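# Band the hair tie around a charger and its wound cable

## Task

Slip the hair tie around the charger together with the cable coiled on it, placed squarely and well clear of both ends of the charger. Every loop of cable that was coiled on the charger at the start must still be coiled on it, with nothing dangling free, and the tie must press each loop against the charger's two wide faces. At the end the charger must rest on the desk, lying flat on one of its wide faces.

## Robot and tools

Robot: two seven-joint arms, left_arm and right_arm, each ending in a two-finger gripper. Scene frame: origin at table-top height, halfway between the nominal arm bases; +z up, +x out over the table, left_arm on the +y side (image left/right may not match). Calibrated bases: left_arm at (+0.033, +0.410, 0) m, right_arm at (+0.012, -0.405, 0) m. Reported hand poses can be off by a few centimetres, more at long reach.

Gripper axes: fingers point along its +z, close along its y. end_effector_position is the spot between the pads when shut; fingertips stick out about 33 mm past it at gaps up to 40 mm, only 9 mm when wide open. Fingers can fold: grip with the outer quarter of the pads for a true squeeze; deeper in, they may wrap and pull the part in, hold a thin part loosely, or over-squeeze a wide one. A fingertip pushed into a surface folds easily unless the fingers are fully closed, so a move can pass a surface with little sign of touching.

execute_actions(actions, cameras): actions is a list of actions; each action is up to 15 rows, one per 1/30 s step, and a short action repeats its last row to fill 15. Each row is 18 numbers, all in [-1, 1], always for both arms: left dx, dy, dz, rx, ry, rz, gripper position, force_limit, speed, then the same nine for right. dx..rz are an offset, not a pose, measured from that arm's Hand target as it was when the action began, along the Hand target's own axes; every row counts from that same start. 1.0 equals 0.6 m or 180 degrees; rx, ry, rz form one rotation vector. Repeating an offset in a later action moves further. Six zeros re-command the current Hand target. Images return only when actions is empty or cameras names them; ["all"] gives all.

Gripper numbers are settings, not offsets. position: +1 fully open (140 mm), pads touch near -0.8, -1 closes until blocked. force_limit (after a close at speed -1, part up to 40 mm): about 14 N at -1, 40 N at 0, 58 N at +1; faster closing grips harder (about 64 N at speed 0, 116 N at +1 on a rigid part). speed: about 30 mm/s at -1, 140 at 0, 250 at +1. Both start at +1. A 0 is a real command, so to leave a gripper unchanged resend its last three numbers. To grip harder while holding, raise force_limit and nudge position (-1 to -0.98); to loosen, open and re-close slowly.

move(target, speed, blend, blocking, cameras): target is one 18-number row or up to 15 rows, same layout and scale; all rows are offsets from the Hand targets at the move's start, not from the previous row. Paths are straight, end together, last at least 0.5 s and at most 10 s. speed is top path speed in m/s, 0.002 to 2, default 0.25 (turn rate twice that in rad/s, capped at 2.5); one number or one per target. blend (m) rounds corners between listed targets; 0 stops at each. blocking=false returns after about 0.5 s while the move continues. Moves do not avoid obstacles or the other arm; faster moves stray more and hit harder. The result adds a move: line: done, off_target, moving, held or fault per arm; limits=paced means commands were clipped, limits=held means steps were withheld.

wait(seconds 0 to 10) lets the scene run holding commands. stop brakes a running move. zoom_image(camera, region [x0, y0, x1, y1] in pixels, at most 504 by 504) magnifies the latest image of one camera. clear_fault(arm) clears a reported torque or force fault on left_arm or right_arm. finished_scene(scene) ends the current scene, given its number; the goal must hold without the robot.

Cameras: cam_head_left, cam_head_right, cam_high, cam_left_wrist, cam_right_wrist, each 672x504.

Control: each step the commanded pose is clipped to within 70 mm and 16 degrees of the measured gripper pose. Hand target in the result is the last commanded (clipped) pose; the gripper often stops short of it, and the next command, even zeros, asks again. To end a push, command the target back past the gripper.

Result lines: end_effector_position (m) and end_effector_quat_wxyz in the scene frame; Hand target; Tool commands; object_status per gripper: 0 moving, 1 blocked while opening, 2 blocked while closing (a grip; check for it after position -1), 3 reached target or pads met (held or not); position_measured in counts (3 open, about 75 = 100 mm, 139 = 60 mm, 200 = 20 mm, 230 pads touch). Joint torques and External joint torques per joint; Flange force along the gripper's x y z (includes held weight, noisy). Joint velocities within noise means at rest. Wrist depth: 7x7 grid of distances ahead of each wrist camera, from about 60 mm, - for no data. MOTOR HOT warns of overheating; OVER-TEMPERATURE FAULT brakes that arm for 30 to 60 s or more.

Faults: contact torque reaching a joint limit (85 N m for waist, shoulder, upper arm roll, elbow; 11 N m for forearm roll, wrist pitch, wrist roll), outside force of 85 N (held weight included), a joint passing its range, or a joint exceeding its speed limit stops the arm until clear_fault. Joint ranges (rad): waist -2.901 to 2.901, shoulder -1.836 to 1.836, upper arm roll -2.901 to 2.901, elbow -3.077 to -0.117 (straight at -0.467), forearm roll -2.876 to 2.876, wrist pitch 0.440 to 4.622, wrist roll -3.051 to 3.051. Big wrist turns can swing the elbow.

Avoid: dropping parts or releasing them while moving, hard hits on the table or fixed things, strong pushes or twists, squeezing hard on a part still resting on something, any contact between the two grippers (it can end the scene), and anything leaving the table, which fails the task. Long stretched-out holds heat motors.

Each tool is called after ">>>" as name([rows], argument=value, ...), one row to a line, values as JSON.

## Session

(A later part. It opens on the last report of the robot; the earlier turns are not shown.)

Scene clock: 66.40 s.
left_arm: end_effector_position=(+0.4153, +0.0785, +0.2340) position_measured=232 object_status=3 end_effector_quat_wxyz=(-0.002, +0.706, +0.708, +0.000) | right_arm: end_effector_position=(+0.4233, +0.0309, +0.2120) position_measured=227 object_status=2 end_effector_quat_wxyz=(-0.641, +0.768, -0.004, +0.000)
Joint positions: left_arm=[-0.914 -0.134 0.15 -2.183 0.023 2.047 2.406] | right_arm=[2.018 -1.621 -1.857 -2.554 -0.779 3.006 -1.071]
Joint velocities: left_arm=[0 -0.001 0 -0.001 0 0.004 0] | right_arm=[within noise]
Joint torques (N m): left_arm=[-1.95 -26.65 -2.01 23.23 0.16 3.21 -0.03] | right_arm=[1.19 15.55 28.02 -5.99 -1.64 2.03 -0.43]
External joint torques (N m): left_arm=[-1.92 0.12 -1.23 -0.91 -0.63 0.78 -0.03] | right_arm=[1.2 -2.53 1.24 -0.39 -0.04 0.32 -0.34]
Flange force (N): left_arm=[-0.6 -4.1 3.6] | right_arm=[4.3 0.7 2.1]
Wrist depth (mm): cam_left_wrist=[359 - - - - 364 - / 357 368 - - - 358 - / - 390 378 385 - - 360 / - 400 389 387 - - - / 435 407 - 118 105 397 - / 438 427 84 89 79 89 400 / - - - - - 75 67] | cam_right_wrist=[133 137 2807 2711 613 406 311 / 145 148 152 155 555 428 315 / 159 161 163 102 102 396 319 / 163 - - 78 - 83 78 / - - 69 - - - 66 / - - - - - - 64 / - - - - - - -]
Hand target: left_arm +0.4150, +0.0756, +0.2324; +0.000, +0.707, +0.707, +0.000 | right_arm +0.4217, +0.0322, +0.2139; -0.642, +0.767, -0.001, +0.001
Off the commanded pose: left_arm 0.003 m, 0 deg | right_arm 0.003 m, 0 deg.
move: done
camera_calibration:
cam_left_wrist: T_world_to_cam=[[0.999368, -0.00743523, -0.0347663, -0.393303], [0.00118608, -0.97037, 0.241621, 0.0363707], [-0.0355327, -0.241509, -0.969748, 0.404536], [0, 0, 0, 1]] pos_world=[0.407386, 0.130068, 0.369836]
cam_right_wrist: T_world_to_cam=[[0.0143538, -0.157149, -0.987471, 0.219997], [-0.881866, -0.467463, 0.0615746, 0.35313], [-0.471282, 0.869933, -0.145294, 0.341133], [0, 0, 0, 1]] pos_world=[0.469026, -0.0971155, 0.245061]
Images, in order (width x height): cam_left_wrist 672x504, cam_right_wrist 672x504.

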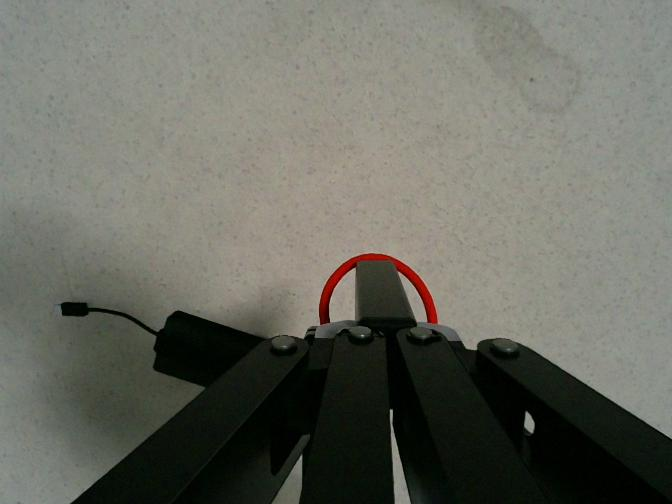

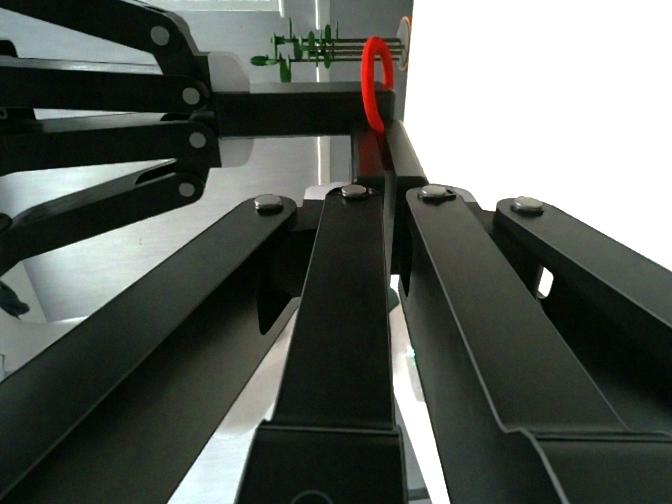

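>>> move([
  [0,0,-0.08,0,0,0,-1,0,-1, 0,0,0,0,0,0,-1,0,-1],
  [0.003,0,-0.08,0,0,-0.5,-1,0,-1, 0,0,0,0,0,0,-1,0,-1],
], speed=0.2, cameras=["cam_left_wrist","cam_right_wrist"])

>>> zoom_image(camera="cam_left_wrist", region=[250, 200, 450, 400])

>>> zoom_image(camera="cam_right_wrist", region=[220, 0, 460, 180])

Scene clock: 73.20 s.
left_arm: end_effector_position=(+0.4154, +0.0764, +0.2801) position_measured=232 object_status=3 end_effector_quat_wxyz=(+0.000, +0.003, +1.000, -0.001) | right_arm: end_effector_position=(+0.4243, +0.0312, +0.2151) position_measured=227 object_status=2 end_effector_quat_wxyz=(-0.642, +0.767, -0.004, +0.002)
Joint positions: left_arm=[-0.672 -0.163 -0.083 -2.097 -0.017 1.937 0.872] | right_arm=[2.019 -1.622 -1.853 -2.554 -0.78 3.009 -1.071]
Joint velocities: left_arm=[0 0.001 0.002 0.001 0.001 0 -0.004] | right_arm=[within noise]
Joint torques (N m): left_arm=[-0.16 -28.72 0.01 24.37 0.84 2.29 -0.18] | right_arm=[0.2 16.82 25.78 -4.87 -1.5 1.58 -0.43]
External joint torques (N m): left_arm=[-0.09 -2.19 -0.21 -0.11 0.14 -0.18 -0.18] | right_arm=[0.16 -1.27 -1.03 0.76 0.11 -0.12 -0.33]
Flange force (N): left_arm=[5.6 4.0 -1.3] | right_arm=[3.7 4.9 0.4]
Wrist depth (mm): cam_left_wrist=[- - 364 - 387 - 390 / - - 385 - 411 - - / - - - 415 - - 414 / 157 166 193 199 444 - 431 / 458 469 455 111 105 - - / - - 84 89 79 89 75 / - - - - - 75 67] | cam_right_wrist=[2022 2711 - 1580 750 406 316 / 140 148 154 - 601 435 319 / - - 162 102 109 420 322 / - - - 78 - 83 78 / - - 69 - - - 66 / - - - - - - 64 / - - - - - - -]
Hand target: left_arm +0.4150, +0.0774, +0.2804; +0.000, +0.000, +1.000, +0.000 | right_arm +0.4217, +0.0322, +0.2139; -0.642, +0.767, -0.001, +0.001
Off the commanded pose: left_arm 0.001 m, 0 deg | right_arm 0.003 m, 0 deg.
move: done
camera_calibration:
cam_left_wrist: T_world_to_cam=[[0.0151675, 0.999262, -0.0353007, -0.0597394], [0.969634, -0.00608089, 0.244486, -0.453541], [0.244091, -0.037937, -0.96901, 0.316788], [0, 0, 0, 1]] pos_world=[0.363349, 0.0689553, 0.415746]
cam_right_wrist: T_world_to_cam=[[0.0182165, -0.153276, -0.988016, 0.221454], [-0.883122, -0.465792, 0.0559782, 0.355581], [-0.46879, 0.871518, -0.143846, 0.340308], [0, 0, 0, 1]] pos_world=[0.46952, -0.097014, 0.247848]
Images, in order (width x height): cam_left_wrist 672x504, cam_right_wrist 672x504.

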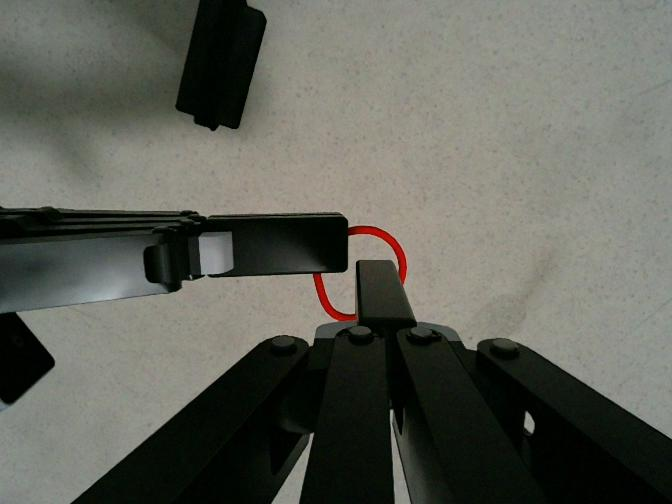

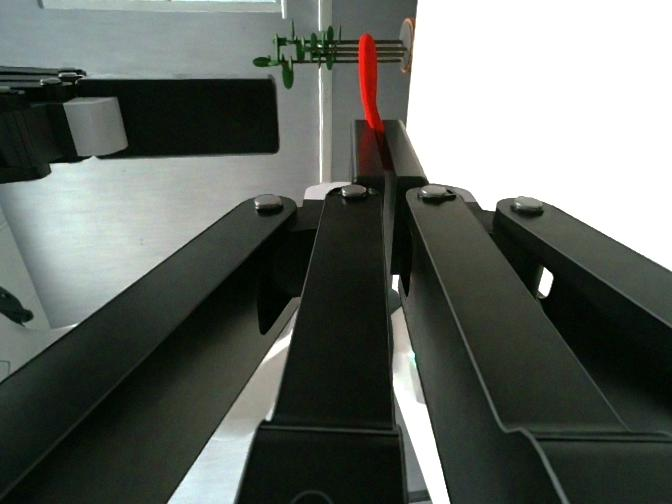

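Scaled by 2.520 from the camera's 672x504 image, which has a finer 960x720 frame.

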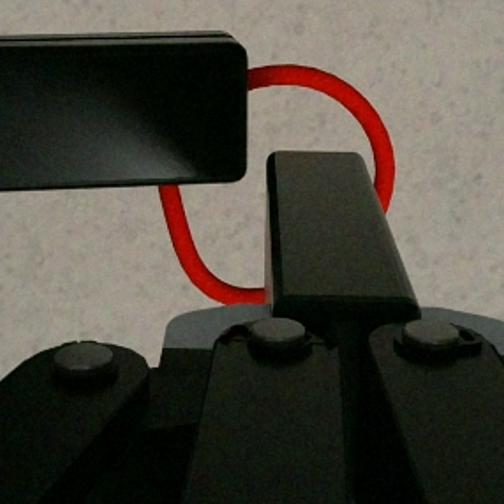

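Scaled by 2.100 from the camera's 672x504 image, which has a finer 960x720 frame.

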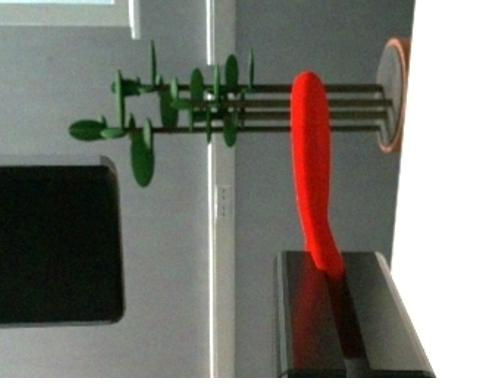

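>>> move([
  [-0.0092,-0.0008,0,0,0,0,-1,0,-1, 0,0,0,0,0,0,-1,0,-1],
  [-0.0092,-0.0008,0.08,0,0,0,-1,0,-1, 0,0,0,0,0,0,-1,0,-1],
], speed=0.06, cameras=["cam_left_wrist","cam_right_wrist"])

>>> zoom_image(camera="cam_left_wrist", region=[250, 200, 450, 400])

>>> zoom_image(camera="cam_right_wrist", region=[220, 0, 460, 180])

Scene clock: 77.97 s.
left_arm: end_effector_position=(+0.4195, +0.0769, +0.2329) position_measured=232 object_status=3 end_effector_quat_wxyz=(-0.002, +0.000, +1.000, +0.000) | right_arm: end_effector_position=(+0.4243, +0.0312, +0.2151) position_measured=227 object_status=2 end_effector_quat_wxyz=(-0.642, +0.767, -0.004, +0.002)
Joint positions: left_arm=[-0.671 -0.12 -0.081 -2.173 -0.014 2.051 0.87] | right_arm=[2.019 -1.622 -1.853 -2.554 -0.78 3.009 -1.071]
Joint velocities: left_arm=[-0.002 -0.001 0 0.001 0 0.004 0] | right_arm=[within noise]
Joint torques (N m): left_arm=[-0.38 -29.24 0.25 23.6 1.08 2.58 -0.01] | right_arm=[0.11 16.84 25.88 -4.93 -1.51 1.57 -0.43]
External joint torques (N m): left_arm=[-0.29 -1.57 0.15 -0.5 0.42 0.12 -0.01] | right_arm=[0.09 -1.23 -0.92 0.7 0.1 -0.13 -0.33]
Flange force (N): left_arm=[4.8 4.1 -0.1] | right_arm=[3.6 4.6 0.0]
Wrist depth (mm): cam_left_wrist=[- 352 - 349 - - - / - - - - - 355 - / 382 - 377 370 - 362 - / - 134 148 152 - - - / 121 402 150 118 104 - - / - - 84 90 79 89 74 / - - - - - 75 67] | cam_right_wrist=[- 2485 2386 2410 626 428 315 / - 125 149 157 592 437 319 / 3059 2909 2945 102 561 423 322 / - - - 78 - 83 78 / - - 69 - - - 66 / - - - - - - 64 / - - - - - - -]
Hand target: left_arm +0.4205, +0.0769, +0.2324; +0.000, +0.000, +1.000, +0.000 | right_arm +0.4217, +0.0322, +0.2139; -0.642, +0.767, -0.001, +0.001
Off the commanded pose: left_arm 0.001 m, 0 deg | right_arm 0.003 m, 0 deg.
move: done
camera_calibration:
cam_left_wrist: T_world_to_cam=[[0.00933856, 0.999402, -0.0332968, -0.0599006], [0.970475, -0.00103233, 0.241199, -0.446013], [0.24102, -0.0345661, -0.969904, 0.271216], [0, 0, 0, 1]] pos_world=[0.368036, 0.0687792, 0.368637]
cam_right_wrist: T_world_to_cam=[[0.0182165, -0.153276, -0.988016, 0.221454], [-0.883122, -0.465792, 0.0559782, 0.355581], [-0.46879, 0.871518, -0.143846, 0.340308], [0, 0, 0, 1]] pos_world=[0.46952, -0.097014, 0.247848]
Images, in order (width x height): cam_left_wrist 672x504, cam_right_wrist 672x504.

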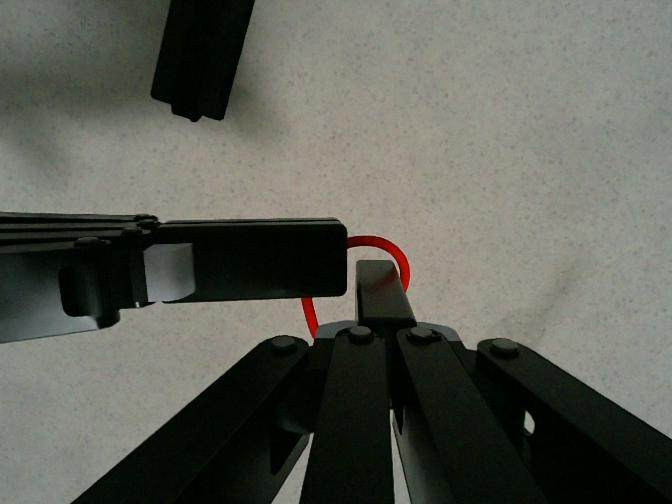

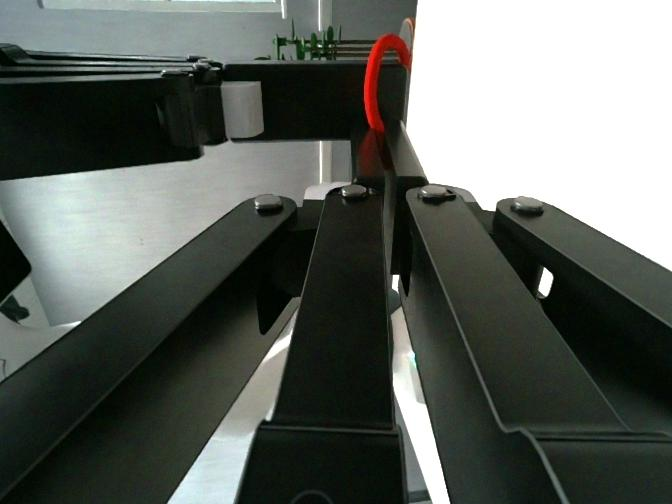

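Scaled by 2.520 from the camera's 672x504 image, which has a finer 960x720 frame.

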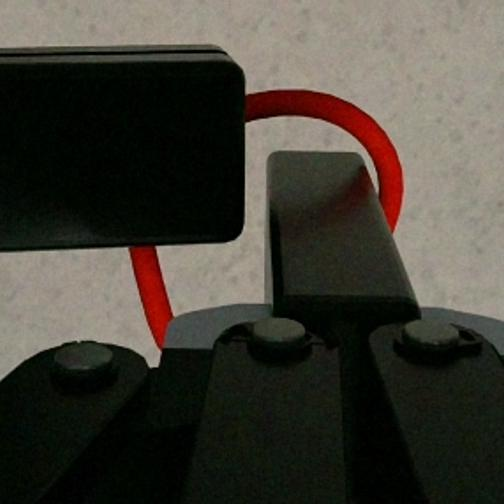

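Scaled by 2.100 from the camera's 672x504 image, which has a finer 960x720 frame.

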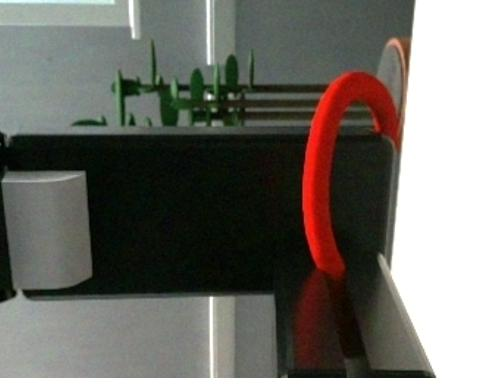

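>>> move([
  [0,0,-0.02,0,0,0,-1,0,-1, 0,0,0,0,0,0,-1,0,-1],
  [0,-0.0042,-0.02,0,0,0,-1,0,-1, 0,0,0,0,0,0,-1,0,-1],
  [0,-0.0042,0.01,0,0,0,-1,0,-1, 0,0,0,0,0,0,-1,0,-1],
], speed=0.06, cameras=["cam_left_wrist","cam_right_wrist"])

>>> zoom_image(camera="cam_left_wrist", region=[250, 200, 450, 400])

>>> zoom_image(camera="cam_right_wrist", region=[220, 0, 460, 180])

Scene clock: 80.10 s.
left_arm: end_effector_position=(+0.4200, +0.0750, +0.2268) position_measured=232 object_status=3 end_effector_quat_wxyz=(-0.002, +0.001, +1.000, +0.000) | right_arm: end_effector_position=(+0.4243, +0.0312, +0.2151) position_measured=227 object_status=2 end_effector_quat_wxyz=(-0.642, +0.767, -0.004, +0.002)
Joint positions: left_arm=[-0.671 -0.11 -0.083 -2.178 -0.014 2.066 0.869] | right_arm=[2.019 -1.622 -1.853 -2.554 -0.78 3.009 -1.071]
Joint velocities: left_arm=[0.001 0 -0.001 0.002 -0.001 0.004 -0.001] | right_arm=[within noise]
Joint torques (N m): left_arm=[-0.37 -29.64 -0.12 23.69 1.09 2.55 -0.13] | right_arm=[0.17 16.83 25.81 -4.81 -1.46 1.6 -0.38]
External joint torques (N m): left_arm=[-0.48 -1.6 -0.42 -0.39 0.42 0.09 -0.13] | right_arm=[0.15 -1.27 -0.93 0.79 0.15 -0.09 -0.28]
Flange force (N): left_arm=[5.2 3.1 -0.5] | right_arm=[3.8 4.5 0.5]
Wrist depth (mm): cam_left_wrist=[351 344 343 342 350 338 325 / - - 356 354 - 346 - / - - 369 - - - 353 / 130 129 141 145 376 - - / - 129 141 118 111 - - / - - 84 89 79 89 71 / - - - - - 75 67] | cam_right_wrist=[2434 2339 2651 2410 633 448 316 / - 122 141 155 556 435 319 / 3059 127 134 102 564 423 323 / 3181 - - 78 - 83 78 / - - 69 - - - 66 / - - - - - - 64 / - - - - - - -]
Hand target: left_arm +0.4205, +0.0744, +0.2264; +0.000, +0.000, +1.000, +0.000 | right_arm +0.4217, +0.0322, +0.2139; -0.642, +0.767, -0.001, +0.001
Off the commanded pose: left_arm 0.001 m, 0 deg | right_arm 0.003 m, 0 deg.
move: done
camera_calibration:
cam_left_wrist: T_world_to_cam=[[0.0109576, 0.999388, -0.0332287, -0.0589235], [0.970506, -0.00262587, 0.241061, -0.444887], [0.240826, -0.0348902, -0.969941, 0.265222], [0, 0, 0, 1]] pos_world=[0.368539, 0.0669729, 0.362537]
cam_right_wrist: T_world_to_cam=[[0.0182165, -0.153276, -0.988016, 0.221454], [-0.883122, -0.465792, 0.0559782, 0.355581], [-0.46879, 0.871518, -0.143846, 0.340308], [0, 0, 0, 1]] pos_world=[0.46952, -0.097014, 0.247848]
Images, in order (width x height): cam_left_wrist 672x504, cam_right_wrist 672x504.

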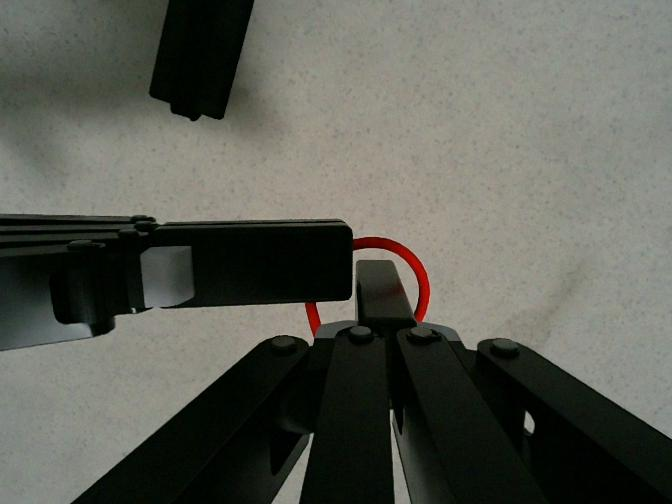

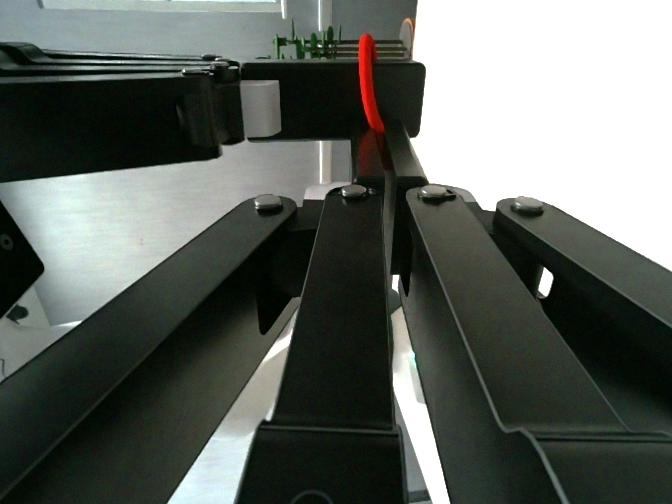

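Scaled by 2.520 from the camera's 672x504 image, which has a finer 960x720 frame.

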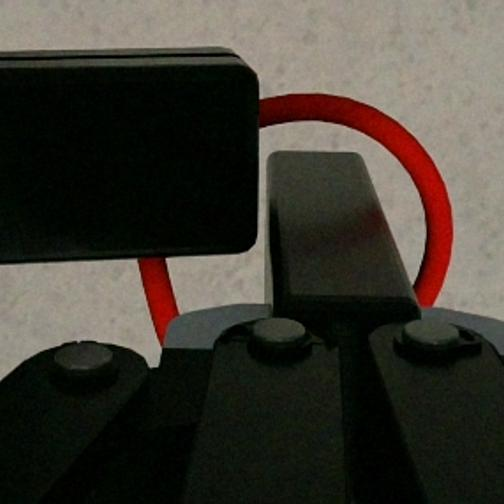

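Scaled by 2.100 from the camera's 672x504 image, which has a finer 960x720 frame.

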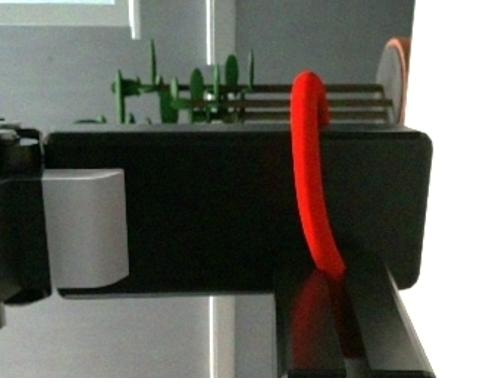

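>>> move([
  [0,0.0095,0,0,0,0,-1,0,-1, 0,0,0,0,0,0,-1,0,-1],
  [0,0.0095,0.005,0,0,0.5,-1,0,-1, 0,0,0,0,0,0,-1,0,-1],
], speed=0.2, cameras=["cam_left_wrist","cam_right_wrist"])

>>> zoom_image(camera="cam_left_wrist", region=[250, 200, 450, 400])

>>> zoom_image(camera="cam_right_wrist", region=[220, 0, 460, 180])

Scene clock: 86.37 s.
left_arm: end_effector_position=(+0.4205, +0.0810, +0.2237) position_measured=232 object_status=3 end_effector_quat_wxyz=(-0.001, +0.705, +0.709, +0.001) | right_arm: end_effector_position=(+0.4243, +0.0312, +0.2151) position_measured=227 object_status=2 end_effector_quat_wxyz=(-0.642, +0.767, -0.004, +0.002)
Joint positions: left_arm=[-0.844 -0.119 0.092 -2.195 0.014 2.076 2.421] | right_arm=[2.019 -1.622 -1.853 -2.554 -0.78 3.009 -1.071]
Joint velocities: left_arm=[0 0 -0.001 0.001 0.002 0 0.005] | right_arm=[within noise]
Joint torques (N m): left_arm=[-0.54 -29 -0.1 23.76 0.51 2.47 0.13] | right_arm=[0.15 16.86 25.75 -4.82 -1.5 1.59 -0.41]
External joint torques (N m): left_arm=[-0.57 -1.65 0.32 -0.19 -0.28 0.03 0.13] | right_arm=[0.13 -1.24 -1.02 0.73 0.09 -0.11 -0.31]
Flange force (N): left_arm=[3.6 -4.1 -1.1] | right_arm=[3.5 4.8 0.3]
Wrist depth (mm): cam_left_wrist=[347 - 331 339 336 332 332 / 349 - 354 356 349 - - / 372 - - 360 357 - 354 / - - - - - - - / 404 403 - 111 105 - - / - - 84 89 79 89 75 / - - - - - 75 67] | cam_right_wrist=[2874 141 147 2362 623 431 316 / 149 152 154 155 557 439 319 / 170 164 164 102 564 419 324 / - - - 78 - 83 78 / - - 69 - - - 66 / - - - - - - 64 / - - - - - - -]
Hand target: left_arm +0.4205, +0.0801, +0.2234; +0.000, +0.707, +0.707, +0.000 | right_arm +0.4217, +0.0322, +0.2139; -0.642, +0.767, -0.001, +0.001
Off the commanded pose: left_arm 0.001 m, 0 deg | right_arm 0.003 m, 0 deg.
move: done
camera_calibration:
cam_left_wrist: T_world_to_cam=[[0.99945, -0.00495427, -0.0327836, -0.399533], [0.00314709, -0.970134, 0.24255, 0.0402537], [-0.0330061, -0.24252, -0.969585, 0.394195], [0, 0, 0, 1]] pos_world=[0.412197, 0.132672, 0.359344]
cam_right_wrist: T_world_to_cam=[[0.0182165, -0.153276, -0.988016, 0.221454], [-0.883122, -0.465792, 0.0559782, 0.355581], [-0.46879, 0.871518, -0.143846, 0.340308], [0, 0, 0, 1]] pos_world=[0.46952, -0.097014, 0.247848]
Images, in order (width x height): cam_left_wrist 672x504, cam_right_wrist 672x504.

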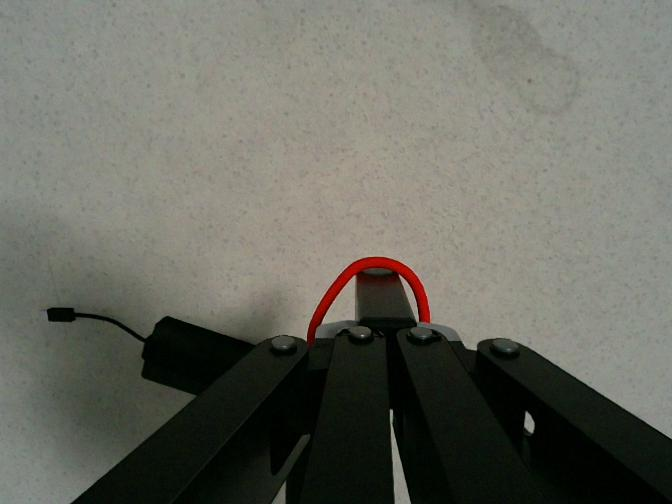

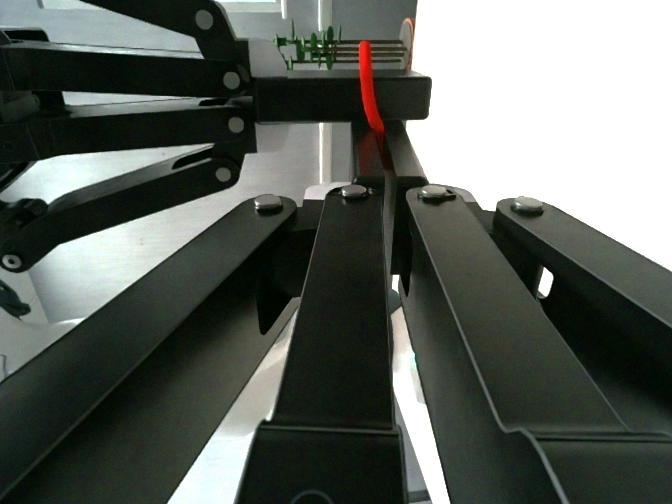

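Scaled by 2.520 from the camera's 672x504 image, which has a finer 960x720 frame.

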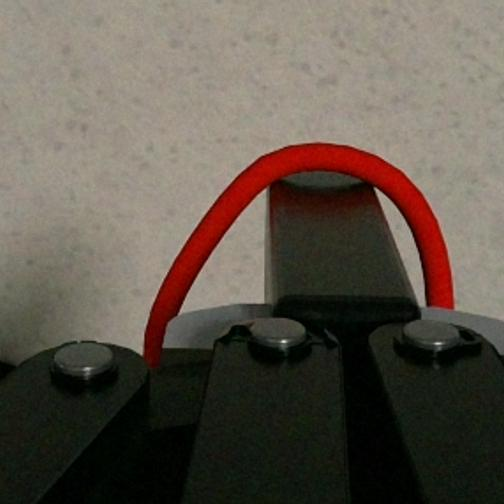

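Scaled by 2.100 from the camera's 672x504 image, which has a finer 960x720 frame.

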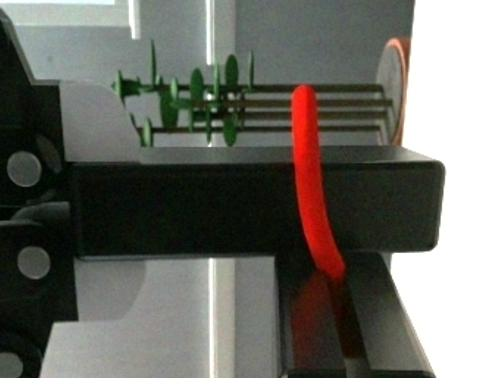

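>>> execute_actions([
  [[0,0,0,0,0,0,-0.5,0,-1, 0,0,0,0,0,0,-1,0,-1]],
  [[0,0,0,0,0,0,-0.42,0,-1, 0,0,0,0,0,0,-1,0,-1]],
  [[0,0,0,0,0,0,-0.42,0,-1, 0,0,0,0,0,0,-1,0,-1]],
], cameras=["cam_left_wrist","cam_right_wrist"])

>>> zoom_image(camera="cam_left_wrist", region=[250, 200, 450, 400])

>>> zoom_image(camera="cam_right_wrist", region=[220, 0, 460, 180])

Scene clock: 88.30 s.
left_arm: end_effector_position=(+0.4197, +0.0797, +0.2238) position_measured=182 object_status=3 end_effector_quat_wxyz=(+0.000, +0.707, +0.708, +0.000) | right_arm: end_effector_position=(+0.4236, +0.0316, +0.2152) position_measured=227 object_status=2 end_effector_quat_wxyz=(-0.642, +0.767, -0.003, +0.002)
Joint positions: left_arm=[-0.845 -0.119 0.092 -2.195 0.011 2.076 2.424] | right_arm=[2.02 -1.622 -1.853 -2.554 -0.78 3.009 -1.071]
Joint torques (N m): left_arm=[-0.36 -28.96 0.01 23.81 0.82 2.4 0.22] | right_arm=[-0.32 16.96 25.76 -4.61 -1.46 1.58 -0.44]
External joint torques (N m): left_arm=[-0.29 -1.51 0.52 -0.17 0.03 -0.04 0.22] | right_arm=[-0.29 -1.13 -0.99 1 0.15 -0.12 -0.35]
External joint torques at the end of the 1st action: left_arm=[-0.19 -1.41 0.43 -0.21 -0.07 0.04 0.17] | right_arm=[-0.06 -1.17 -0.91 0.79 0.14 -0.1 -0.36]
External joint torques at the end of the 2nd action: left_arm=[0.38 -1.57 0.89 -0.2 0.27 0.04 0.17] | right_arm=[-0.43 -1.05 -1.02 0.81 0.16 -0.1 -0.29]
Flange force (N): left_arm=[3.8 -3.3 -1.2] | right_arm=[4.0 4.9 -0.9]
Flange force at the end of the 1st action (N): left_arm=[3.6 -3.3 -0.8] | right_arm=[3.6 4.6 -0.3]
Flange force at the end of the 2nd action (N): left_arm=[4.7 -3.0 -1.0] | right_arm=[3.1 4.7 -1.5]
Wrist depth (mm): cam_left_wrist=[- 343 343 338 330 335 - / - 357 352 - - 342 - / 378 367 367 - 351 355 358 / - 384 375 - 359 372 - / - 400 100 129 118 - - / - 74 - 151 133 90 79 / - 71 - 153 - - 72] | cam_right_wrist=[137 140 141 147 579 428 316 / 2651 2807 2362 2807 596 432 320 / - 158 161 109 102 424 324 / 167 - - 78 - 83 78 / - - 69 - - - 66 / - - - - - - 64 / - - - - - - -]
Hand target: left_arm +0.4205, +0.0801, +0.2234; +0.000, +0.707, +0.707, +0.000 | right_arm +0.4217, +0.0322, +0.2139; -0.642, +0.767, -0.001, +0.001
Off the commanded pose: left_arm 0.001 m, 0 deg | right_arm 0.002 m, 0 deg.
camera_calibration:
cam_left_wrist: T_world_to_cam=[[0.999396, -0.00872287, -0.0336419, -0.398096], [-0.000227189, -0.96961, 0.244657, 0.0398379], [-0.0347536, -0.244502, -0.969026, 0.394716], [0, 0, 0, 1]] pos_world=[0.411582, 0.131663, 0.35935]
cam_right_wrist: T_world_to_cam=[[0.0183271, -0.153074, -0.988045, 0.221514], [-0.882527, -0.466919, 0.0559684, 0.354989], [-0.469905, 0.87095, -0.14365, 0.340059], [0, 0, 0, 1]] pos_world=[0.469023, -0.0965152, 0.247847]
Images, in order (width x height): cam_left_wrist 672x504, cam_right_wrist 672x504.

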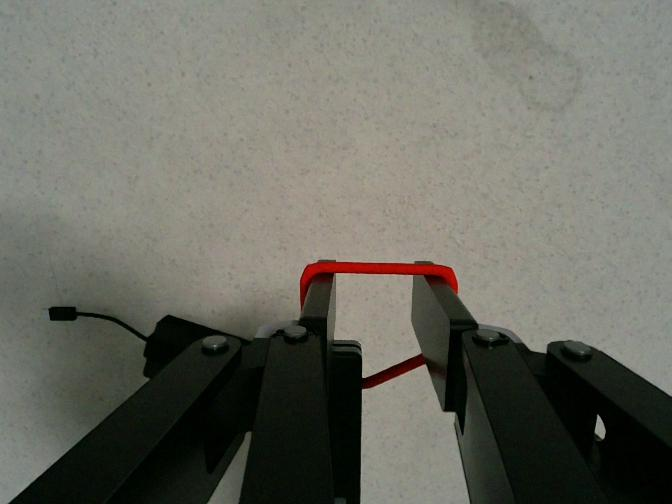

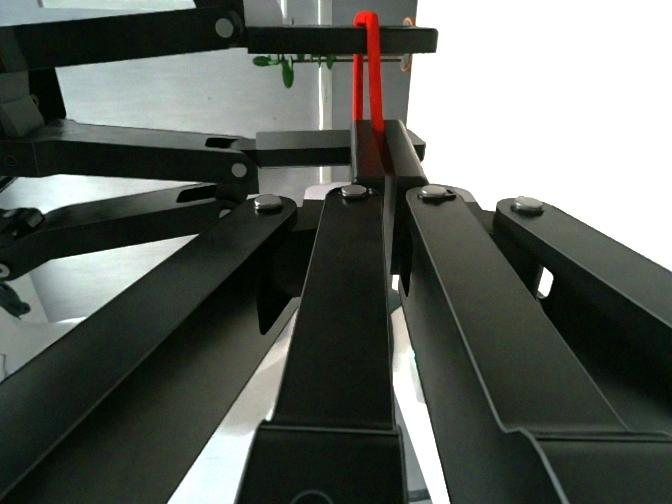

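Scaled by 2.520 from the camera's 672x504 image, which has a finer 960x720 frame.

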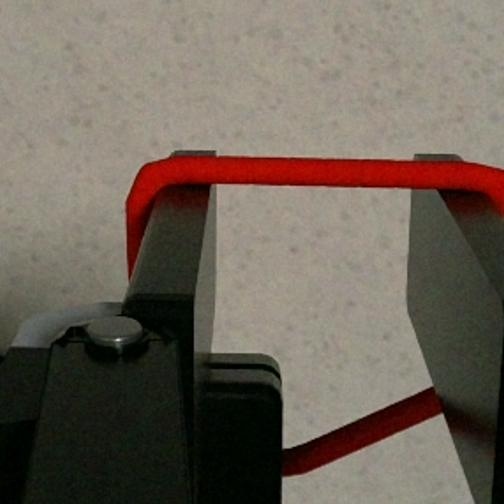

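Scaled by 2.100 from the camera's 672x504 image, which has a finer 960x720 frame.

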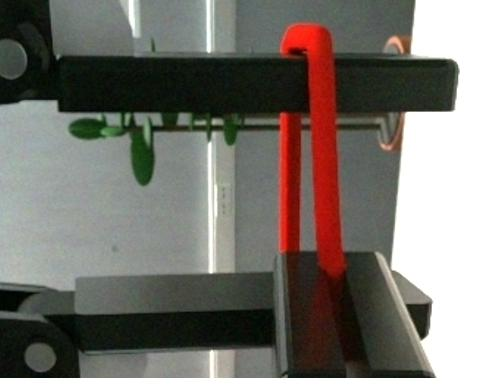

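>>> execute_actions([
  [[0,0,0,0,0,0,-0.42,0,-1, 0,0,0,0,0,0,-0.6,0,-1]],
  [[0,0,0,0,0,0,-0.42,0,-1, 0,0,0,0,0,0,-0.6,0,-1]],
])

>>> move(target=[0,0,0,0,0,0,-0.42,0,-1, 0,0,-0.1,0,0,0,-0.6,0,-1], speed=0.08, cameras=["cam_left_wrist","cam_right_wrist"])

>>> zoom_image(camera="cam_left_wrist", region=[250, 200, 500, 400])

>>> zoom_image(camera="cam_right_wrist", region=[220, 0, 460, 180])

Scene clock: 89.70 s.
left_arm: end_effector_position=(+0.4203, +0.0804, +0.2238) position_measured=182 object_status=3 end_effector_quat_wxyz=(+0.000, +0.706, +0.708, -0.001) | right_arm: end_effector_position=(+0.4233, +0.0313, +0.2130) position_measured=205 object_status=3 end_effector_quat_wxyz=(-0.641, +0.767, -0.004, +0.001)
Joint positions: left_arm=[-0.845 -0.119 0.094 -2.195 0.011 2.076 2.425] | right_arm=[2.019 -1.622 -1.857 -2.554 -0.78 3.008 -1.071]
Joint torques (N m): left_arm=[-1.08 -28.25 -0.7 23.39 0.71 2.78 0.14] | right_arm=[0.81 15.86 27.67 -5.81 -1.57 1.78 -0.34]
External joint torques (N m): left_arm=[-1.03 -0.76 -0.19 -0.64 -0.08 0.34 0.14] | right_arm=[0.74 -2.2 0.93 -0.08 0.04 0.1 -0.25]
External joint torques at the end of the 1st action: left_arm=[-0.97 -0.8 -0.63 -0.7 -0.08 0.36 0.14] | right_arm=[0.6 -2.41 0.77 0.09 0.06 0.27 -0.31]
Flange force (N): left_arm=[2.2 -3.9 1.2] | right_arm=[4.6 1.2 0.6]
Flange force at the end of the 1st action (N): left_arm=[2.2 -4.5 1.4] | right_arm=[4.8 2.0 0.6]
Wrist depth (mm): cam_left_wrist=[347 351 - - 343 - 331 / - - 357 - 350 342 342 / 377 - - - - - - / - - - 374 372 - - / - - 104 118 134 - - / - 74 - 147 - 90 79 / - 71 - 147 - - 72] | cam_right_wrist=[138 140 144 146 580 425 313 / 167 2909 175 185 557 391 318 / 154 160 161 109 141 419 320 / 166 - 83 78 - 86 73 / - 63 - - - - 66 / - - - - - - 65 / - - - - - - -]
Hand target: left_arm +0.4205, +0.0801, +0.2234; +0.000, +0.707, +0.707, +0.000 | right_arm +0.4217, +0.0322, +0.2139; -0.642, +0.767, -0.001, +0.001
Off the commanded pose: left_arm 0.001 m, 0 deg | right_arm 0.002 m, 0 deg.

Scene clock: 91.23 s.
left_arm: end_effector_position=(+0.4203, +0.0804, +0.2238) position_measured=182 object_status=3 end_effector_quat_wxyz=(+0.000, +0.706, +0.708, -0.001) | right_arm: end_effector_position=(+0.4227, -0.0271, +0.2233) position_measured=205 object_status=3 end_effector_quat_wxyz=(-0.641, +0.767, -0.005, -0.001)
Joint positions: left_arm=[-0.845 -0.119 0.094 -2.195 0.011 2.076 2.425] | right_arm=[1.797 -1.677 -1.831 -2.618 -0.763 2.829 -1.109]
Joint velocities: left_arm=[within noise] | right_arm=[0.002 0 -0.001 0.001 -0.002 -0.005 -0.002]
Joint torques (N m): left_arm=[-0.41 -28.97 -0.45 23.8 0.84 2.39 0.14] | right_arm=[-0.47 14.36 25.21 -5.77 -1.14 1.49 -0.64]
External joint torques (N m): left_arm=[-0.46 -1.66 -0.05 -0.08 0.06 -0.03 0.14] | right_arm=[-0.51 -1.73 -0.24 0.85 0.03 -0.11 -0.54]
Flange force (N): left_arm=[3.2 -4.0 -1.4] | right_arm=[3.9 3.9 -3.2]
Wrist depth (mm): cam_left_wrist=[- - 337 - 330 332 336 / - - 350 358 349 346 - / - 377 365 - 365 361 - / - - 381 149 368 356 368 / 401 - 122 118 134 - - / - 74 - 75 - 90 79 / - 71 - 64 - - 72] | cam_right_wrist=[183 191 192 200 626 464 314 / 195 208 215 220 650 449 329 / 217 221 222 102 141 434 330 / - - 83 78 - 86 73 / - 63 - - - - 66 / - - - - - - 65 / - - - - - - -]
Hand target: left_arm +0.4205, +0.0801, +0.2234; +0.000, +0.707, +0.707, +0.000 | right_arm +0.4215, -0.0268, +0.2245; -0.642, +0.767, -0.001, +0.001
Off the commanded pose: left_arm 0.001 m, 0 deg | right_arm 0.002 m, 1 deg.
move: done
camera_calibration:
cam_left_wrist: T_world_to_cam=[[0.999402, -0.00683354, -0.0338866, -0.398861], [0.00167106, -0.969571, 0.244806, 0.0396791], [-0.0345283, -0.244717, -0.96898, 0.394828], [0, 0, 0, 1]] pos_world=[0.412189, 0.132367, 0.359351]
cam_right_wrist: T_world_to_cam=[[0.0119583, -0.155358, -0.987786, 0.223216], [-0.881947, -0.467147, 0.0627953, 0.324538], [-0.471197, 0.870424, -0.142604, 0.392339], [0, 0, 0, 1]] pos_world=[0.468425, -0.155215, 0.256059]
Images, in order (width x height): cam_left_wrist 672x504, cam_right_wrist 672x504.

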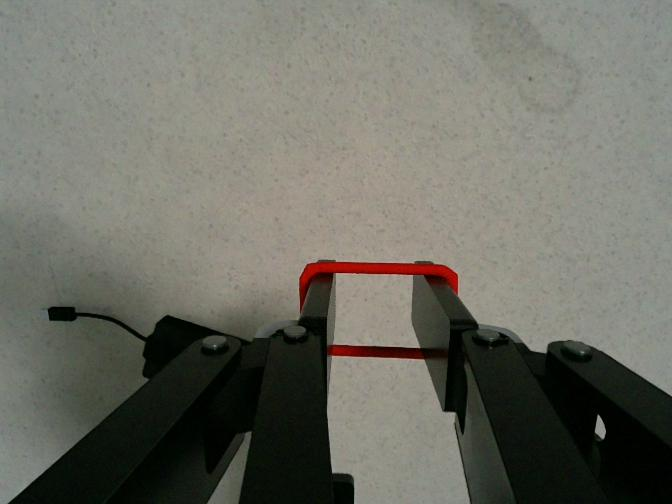

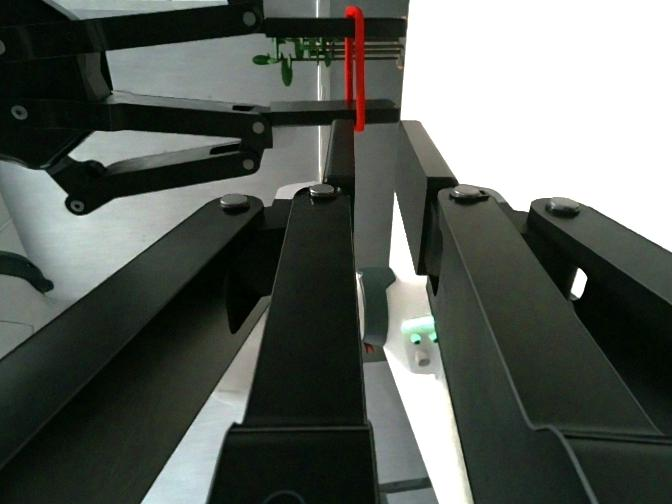

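Scaled by 2.016 from the camera's 672x504 image, which has a finer 960x720 frame.

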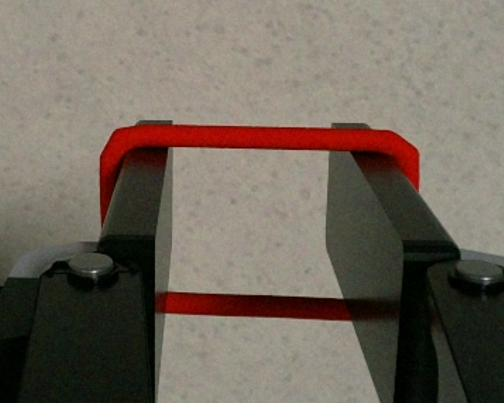

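Scaled by 2.100 from the camera's 672x504 image, which has a finer 960x720 frame.

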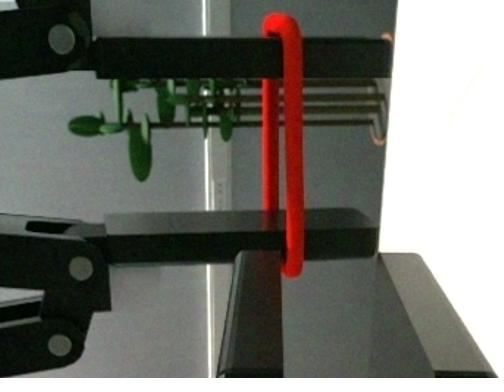

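>>> execute_actions(actions=[])

Scene clock: 91.90 s.
left_arm: end_effector_position=(+0.4203, +0.0804, +0.2238) position_measured=182 object_status=3 end_effector_quat_wxyz=(+0.000, +0.706, +0.708, -0.001) | right_arm: end_effector_position=(+0.4225, -0.0271, +0.2232) position_measured=205 object_status=3 end_effector_quat_wxyz=(-0.641, +0.767, -0.005, -0.001)
Joint positions: left_arm=[-0.845 -0.119 0.094 -2.195 0.011 2.076 2.425] | right_arm=[1.797 -1.677 -1.831 -2.618 -0.763 2.828 -1.11]
Joint velocities: within noise
Joint torques (N m): left_arm=[-0.4 -28.98 -0.45 23.78 0.84 2.39 0.14] | right_arm=[-0.58 14.31 25.16 -5.76 -1.13 1.47 -0.5]
External joint torques (N m): left_arm=[-0.38 -1.55 0.03 -0.22 0.05 -0.06 0.14] | right_arm=[-0.55 -1.79 -0.34 0.78 0.03 -0.14 -0.41]
Flange force (N): left_arm=[3.4 -4.0 -1.2] | right_arm=[3.6 4.0 -3.4]
Wrist depth (mm): cam_left_wrist=[347 - 340 - 331 - 329 / 364 366 353 - - - - / - 372 - 365 366 - 351 / 397 - 367 151 162 - - / - - 103 117 134 105 368 / - 74 - 89 - 90 79 / - 71 - 177 - - 72] | cam_right_wrist=[182 188 191 203 591 435 322 / 195 208 215 219 652 425 327 / 215 219 222 102 121 429 331 / - - 83 78 - 86 73 / - 63 - - - - 66 / - - - - - - 65 / - - - - - - -]
Hand target: left_arm +0.4205, +0.0801, +0.2234; +0.000, +0.707, +0.707, +0.000 | right_arm +0.4215, -0.0268, +0.2245; -0.642, +0.767, -0.001, +0.001
Tool commands: left_gripper/position=-0.42 left_gripper/force_limit=+0.0 left_gripper/speed=-1.0 right_gripper/position=-0.6 right_gripper/force_limit=+0.0 right_gripper/speed=-1.0
Off the commanded pose: left_arm 0.001 m, 0 deg | right_arm 0.002 m, 0 deg.
camera_calibration:
cam_left_wrist: T_world_to_cam=[[0.999402, -0.00683354, -0.0338866, -0.398861], [0.00167106, -0.969571, 0.244806, 0.0396791], [-0.0345283, -0.244717, -0.96898, 0.394828], [0, 0, 0, 1]] pos_world=[0.412189, 0.132367, 0.359351]
cam_right_wrist: T_world_to_cam=[[0.0125663, -0.155647, -0.987733, 0.222791], [-0.881663, -0.467724, 0.0624872, 0.324361], [-0.471712, 0.870062, -0.143106, 0.392505], [0, 0, 0, 1]] pos_world=[0.468327, -0.155116, 0.25596]

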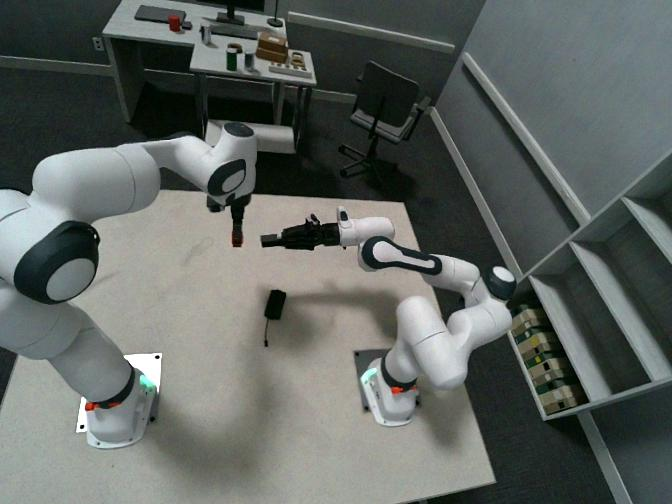

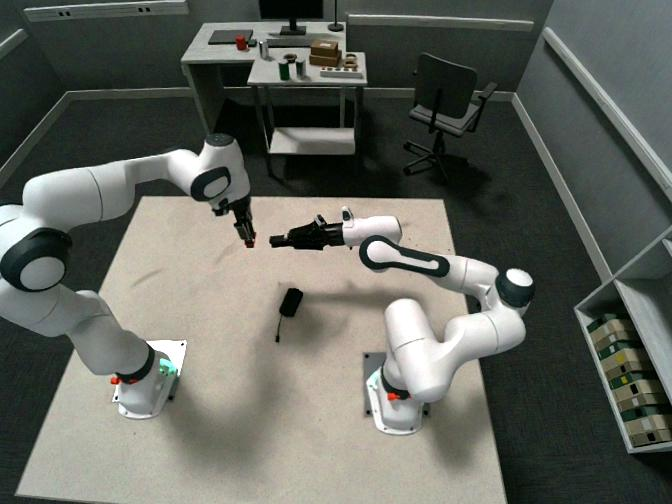

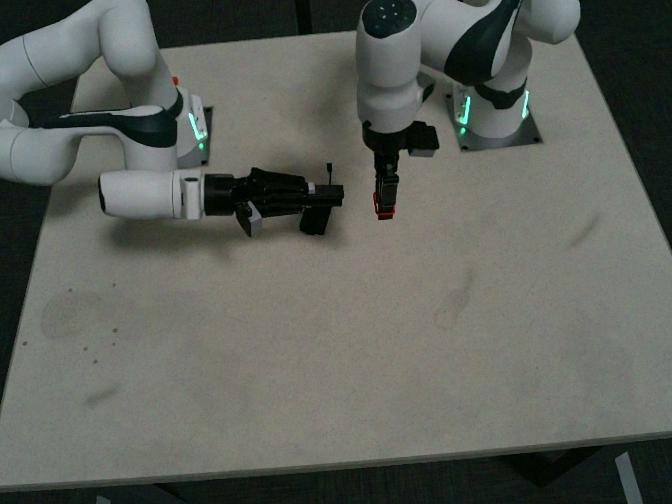

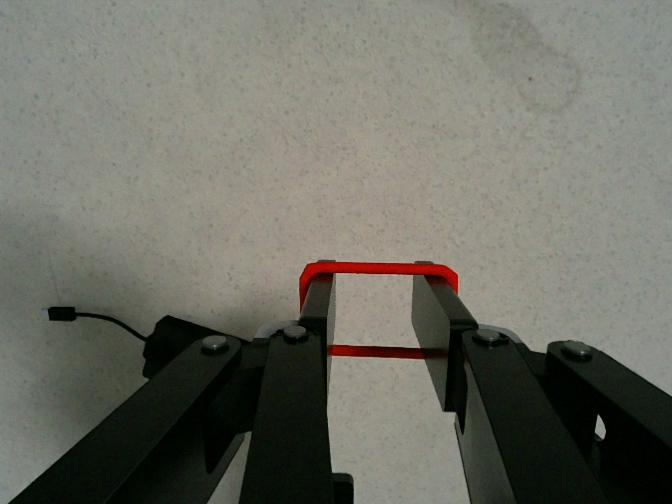

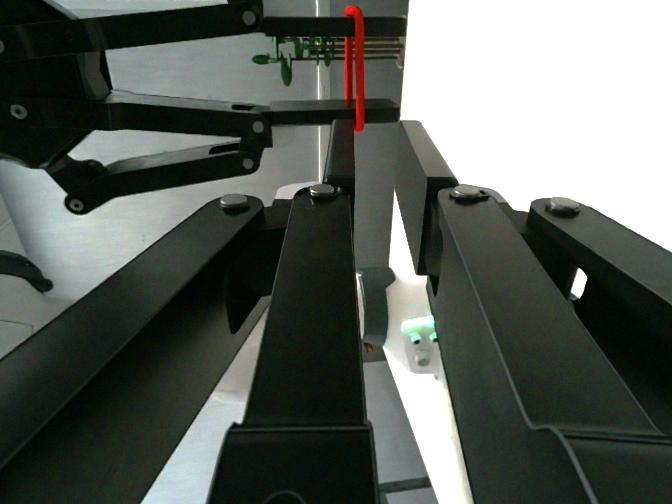

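>>> move(target=[0.283,-0.083,-0.167,0,0,0,-0.42,0,-1,-0.083,-0.117,-0.105,-0.15,0,0,-0.6,0,-1], speed=0.15)

>>> move(target=[0,0,0,0,0,0,-0.42,0,-1,0,0,0,-0.15,0,0,-0.6,0,-1], speed=0.25, cameras=["cam_head_left","cam_high"])

Scene clock: 94.67 s.
left_arm: end_effector_position=(+0.3717, +0.2489, +0.3237) position_measured=182 object_status=3 end_effector_quat_wxyz=(+0.002, +0.705, +0.709, -0.001) | right_arm: end_effector_position=(+0.3714, -0.0757, +0.3050) position_measured=205 object_status=3 end_effector_quat_wxyz=(-0.446, +0.895, +0.002, +0.003)
Joint positions: left_arm=[-0.759 -0.605 0.215 -2.368 0.122 1.775 2.573] | right_arm=[1.569 -1.209 -1.186 -2.705 -0.472 2.539 -0.785]
Joint velocities: left_arm=[-0.001 0.001 -0.001 0 0 -0.002 0.005] | right_arm=[-0.001 -0.001 0.001 0 0.002 -0.001 0.004]
Joint torques (N m): left_arm=[-0.8 -12.34 -4.03 23.75 1.28 2.25 0.24] | right_arm=[-0.51 9.59 20.14 13.61 0.61 2.99 0.02]
External joint torques (N m): left_arm=[-0.86 -1.69 -0.05 -0.65 0.39 -0.2 0.24] | right_arm=[-0.48 -0.48 -0.37 0.68 0.36 -0.11 0.1]
Flange force (N): left_arm=[3.4 -6.1 1.1] | right_arm=[1.1 0.5 -2.2]
Wrist depth (mm): cam_left_wrist=[396 440 - - - 425 407 / 441 416 - - - - - / - 479 - - - 463 - / - - - 480 162 - - / - - 99 117 134 - 489 / - 74 - 75 - 90 79 / - 71 - - - - 72] | cam_right_wrist=[352 2410 2362 567 468 389 331 / 2565 3508 877 672 478 404 341 / - 3139 974 102 141 419 328 / - - 83 78 - 87 73 / - 63 - - - - 66 / - - - - - - 65 / - - - - - - -]
Hand target: left_arm +0.3708, +0.2499, +0.3235; +0.000, +0.707, +0.707, +0.000 | right_arm +0.3716, -0.0763, +0.3047; -0.445, +0.895, -0.001, +0.001
Off the commanded pose: left_arm 0.001 m, 0 deg | right_arm 0.001 m, 0 deg.
move: done

Scene clock: 96.43 s.
left_arm: end_effector_position=(+0.3716, +0.2490, +0.3237) position_measured=182 object_status=3 end_effector_quat_wxyz=(+0.001, +0.706, +0.709, -0.001) | right_arm: end_effector_position=(+0.3721, -0.0759, +0.3048) position_measured=205 object_status=3 end_effector_quat_wxyz=(-0.225, +0.974, +0.002, +0.002)
Joint positions: left_arm=[-0.759 -0.605 0.215 -2.368 0.122 1.775 2.575] | right_arm=[1.617 -0.799 -0.91 -2.437 -0.354 2.206 -0.641]
Joint velocities: left_arm=[within noise] | right_arm=[-0.001 -0.001 0 0 0.003 -0.005 0.005]
Joint torques (N m): left_arm=[-0.39 -12.32 -4.36 23.73 1.19 2.2 0.18] | right_arm=[-0.64 0.83 15.41 21.5 1.2 3.17 0.08]
External joint torques (N m): left_arm=[-0.42 -1.62 -0.36 -0.74 0.29 -0.27 0.18] | right_arm=[-0.62 -0.33 -0.2 0.3 0.33 -0.14 0.13]
Flange force (N): left_arm=[3.3 -6.5 1.1] | right_arm=[-0.4 0.9 -1.6]
Wrist depth (mm): cam_left_wrist=[397 - 427 431 428 - - / 443 - - - - - - / - - - - - - 469 / - - - - - - - / - - 103 117 134 487 455 / - 74 - 74 - 90 79 / - 71 - - - - 72] | cam_right_wrist=[606 533 464 423 370 356 329 / - 571 - 452 403 370 347 / 725 636 - 102 142 391 368 / 2840 - 83 78 - 86 73 / - 63 - - - - 66 / - - - - - - 65 / - - - - - - -]
Hand target: left_arm +0.3708, +0.2499, +0.3235; +0.000, +0.707, +0.707, +0.000 | right_arm +0.3716, -0.0763, +0.3047; -0.224, +0.975, -0.001, +0.001
Off the commanded pose: left_arm 0.001 m, 0 deg | right_arm 0.001 m, 0 deg.
move: done
Images, in order (width x height): cam_head_left 672x504, cam_high 672x504.

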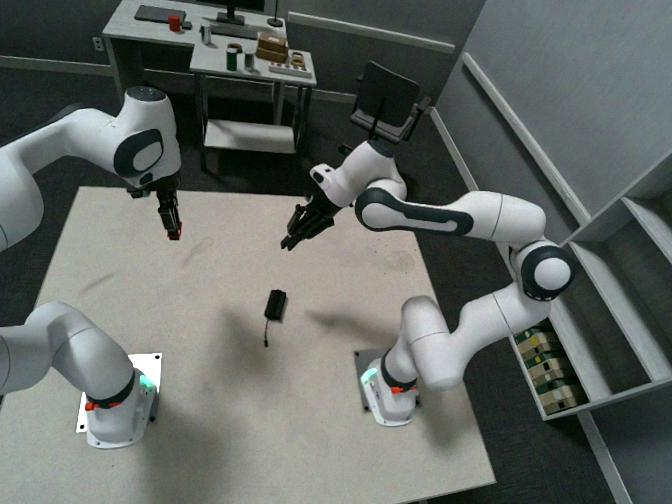

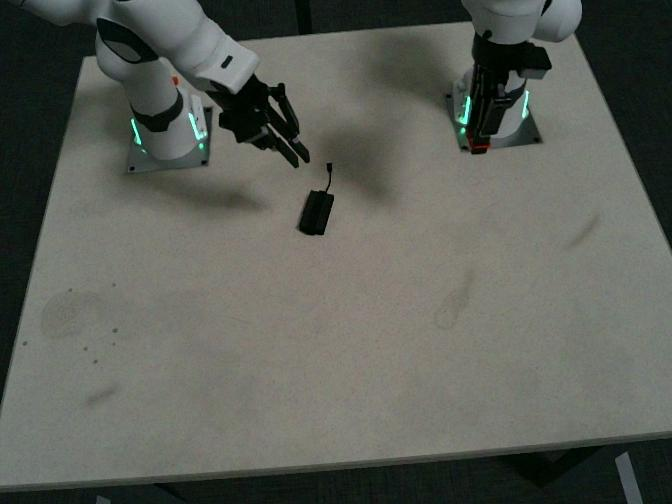

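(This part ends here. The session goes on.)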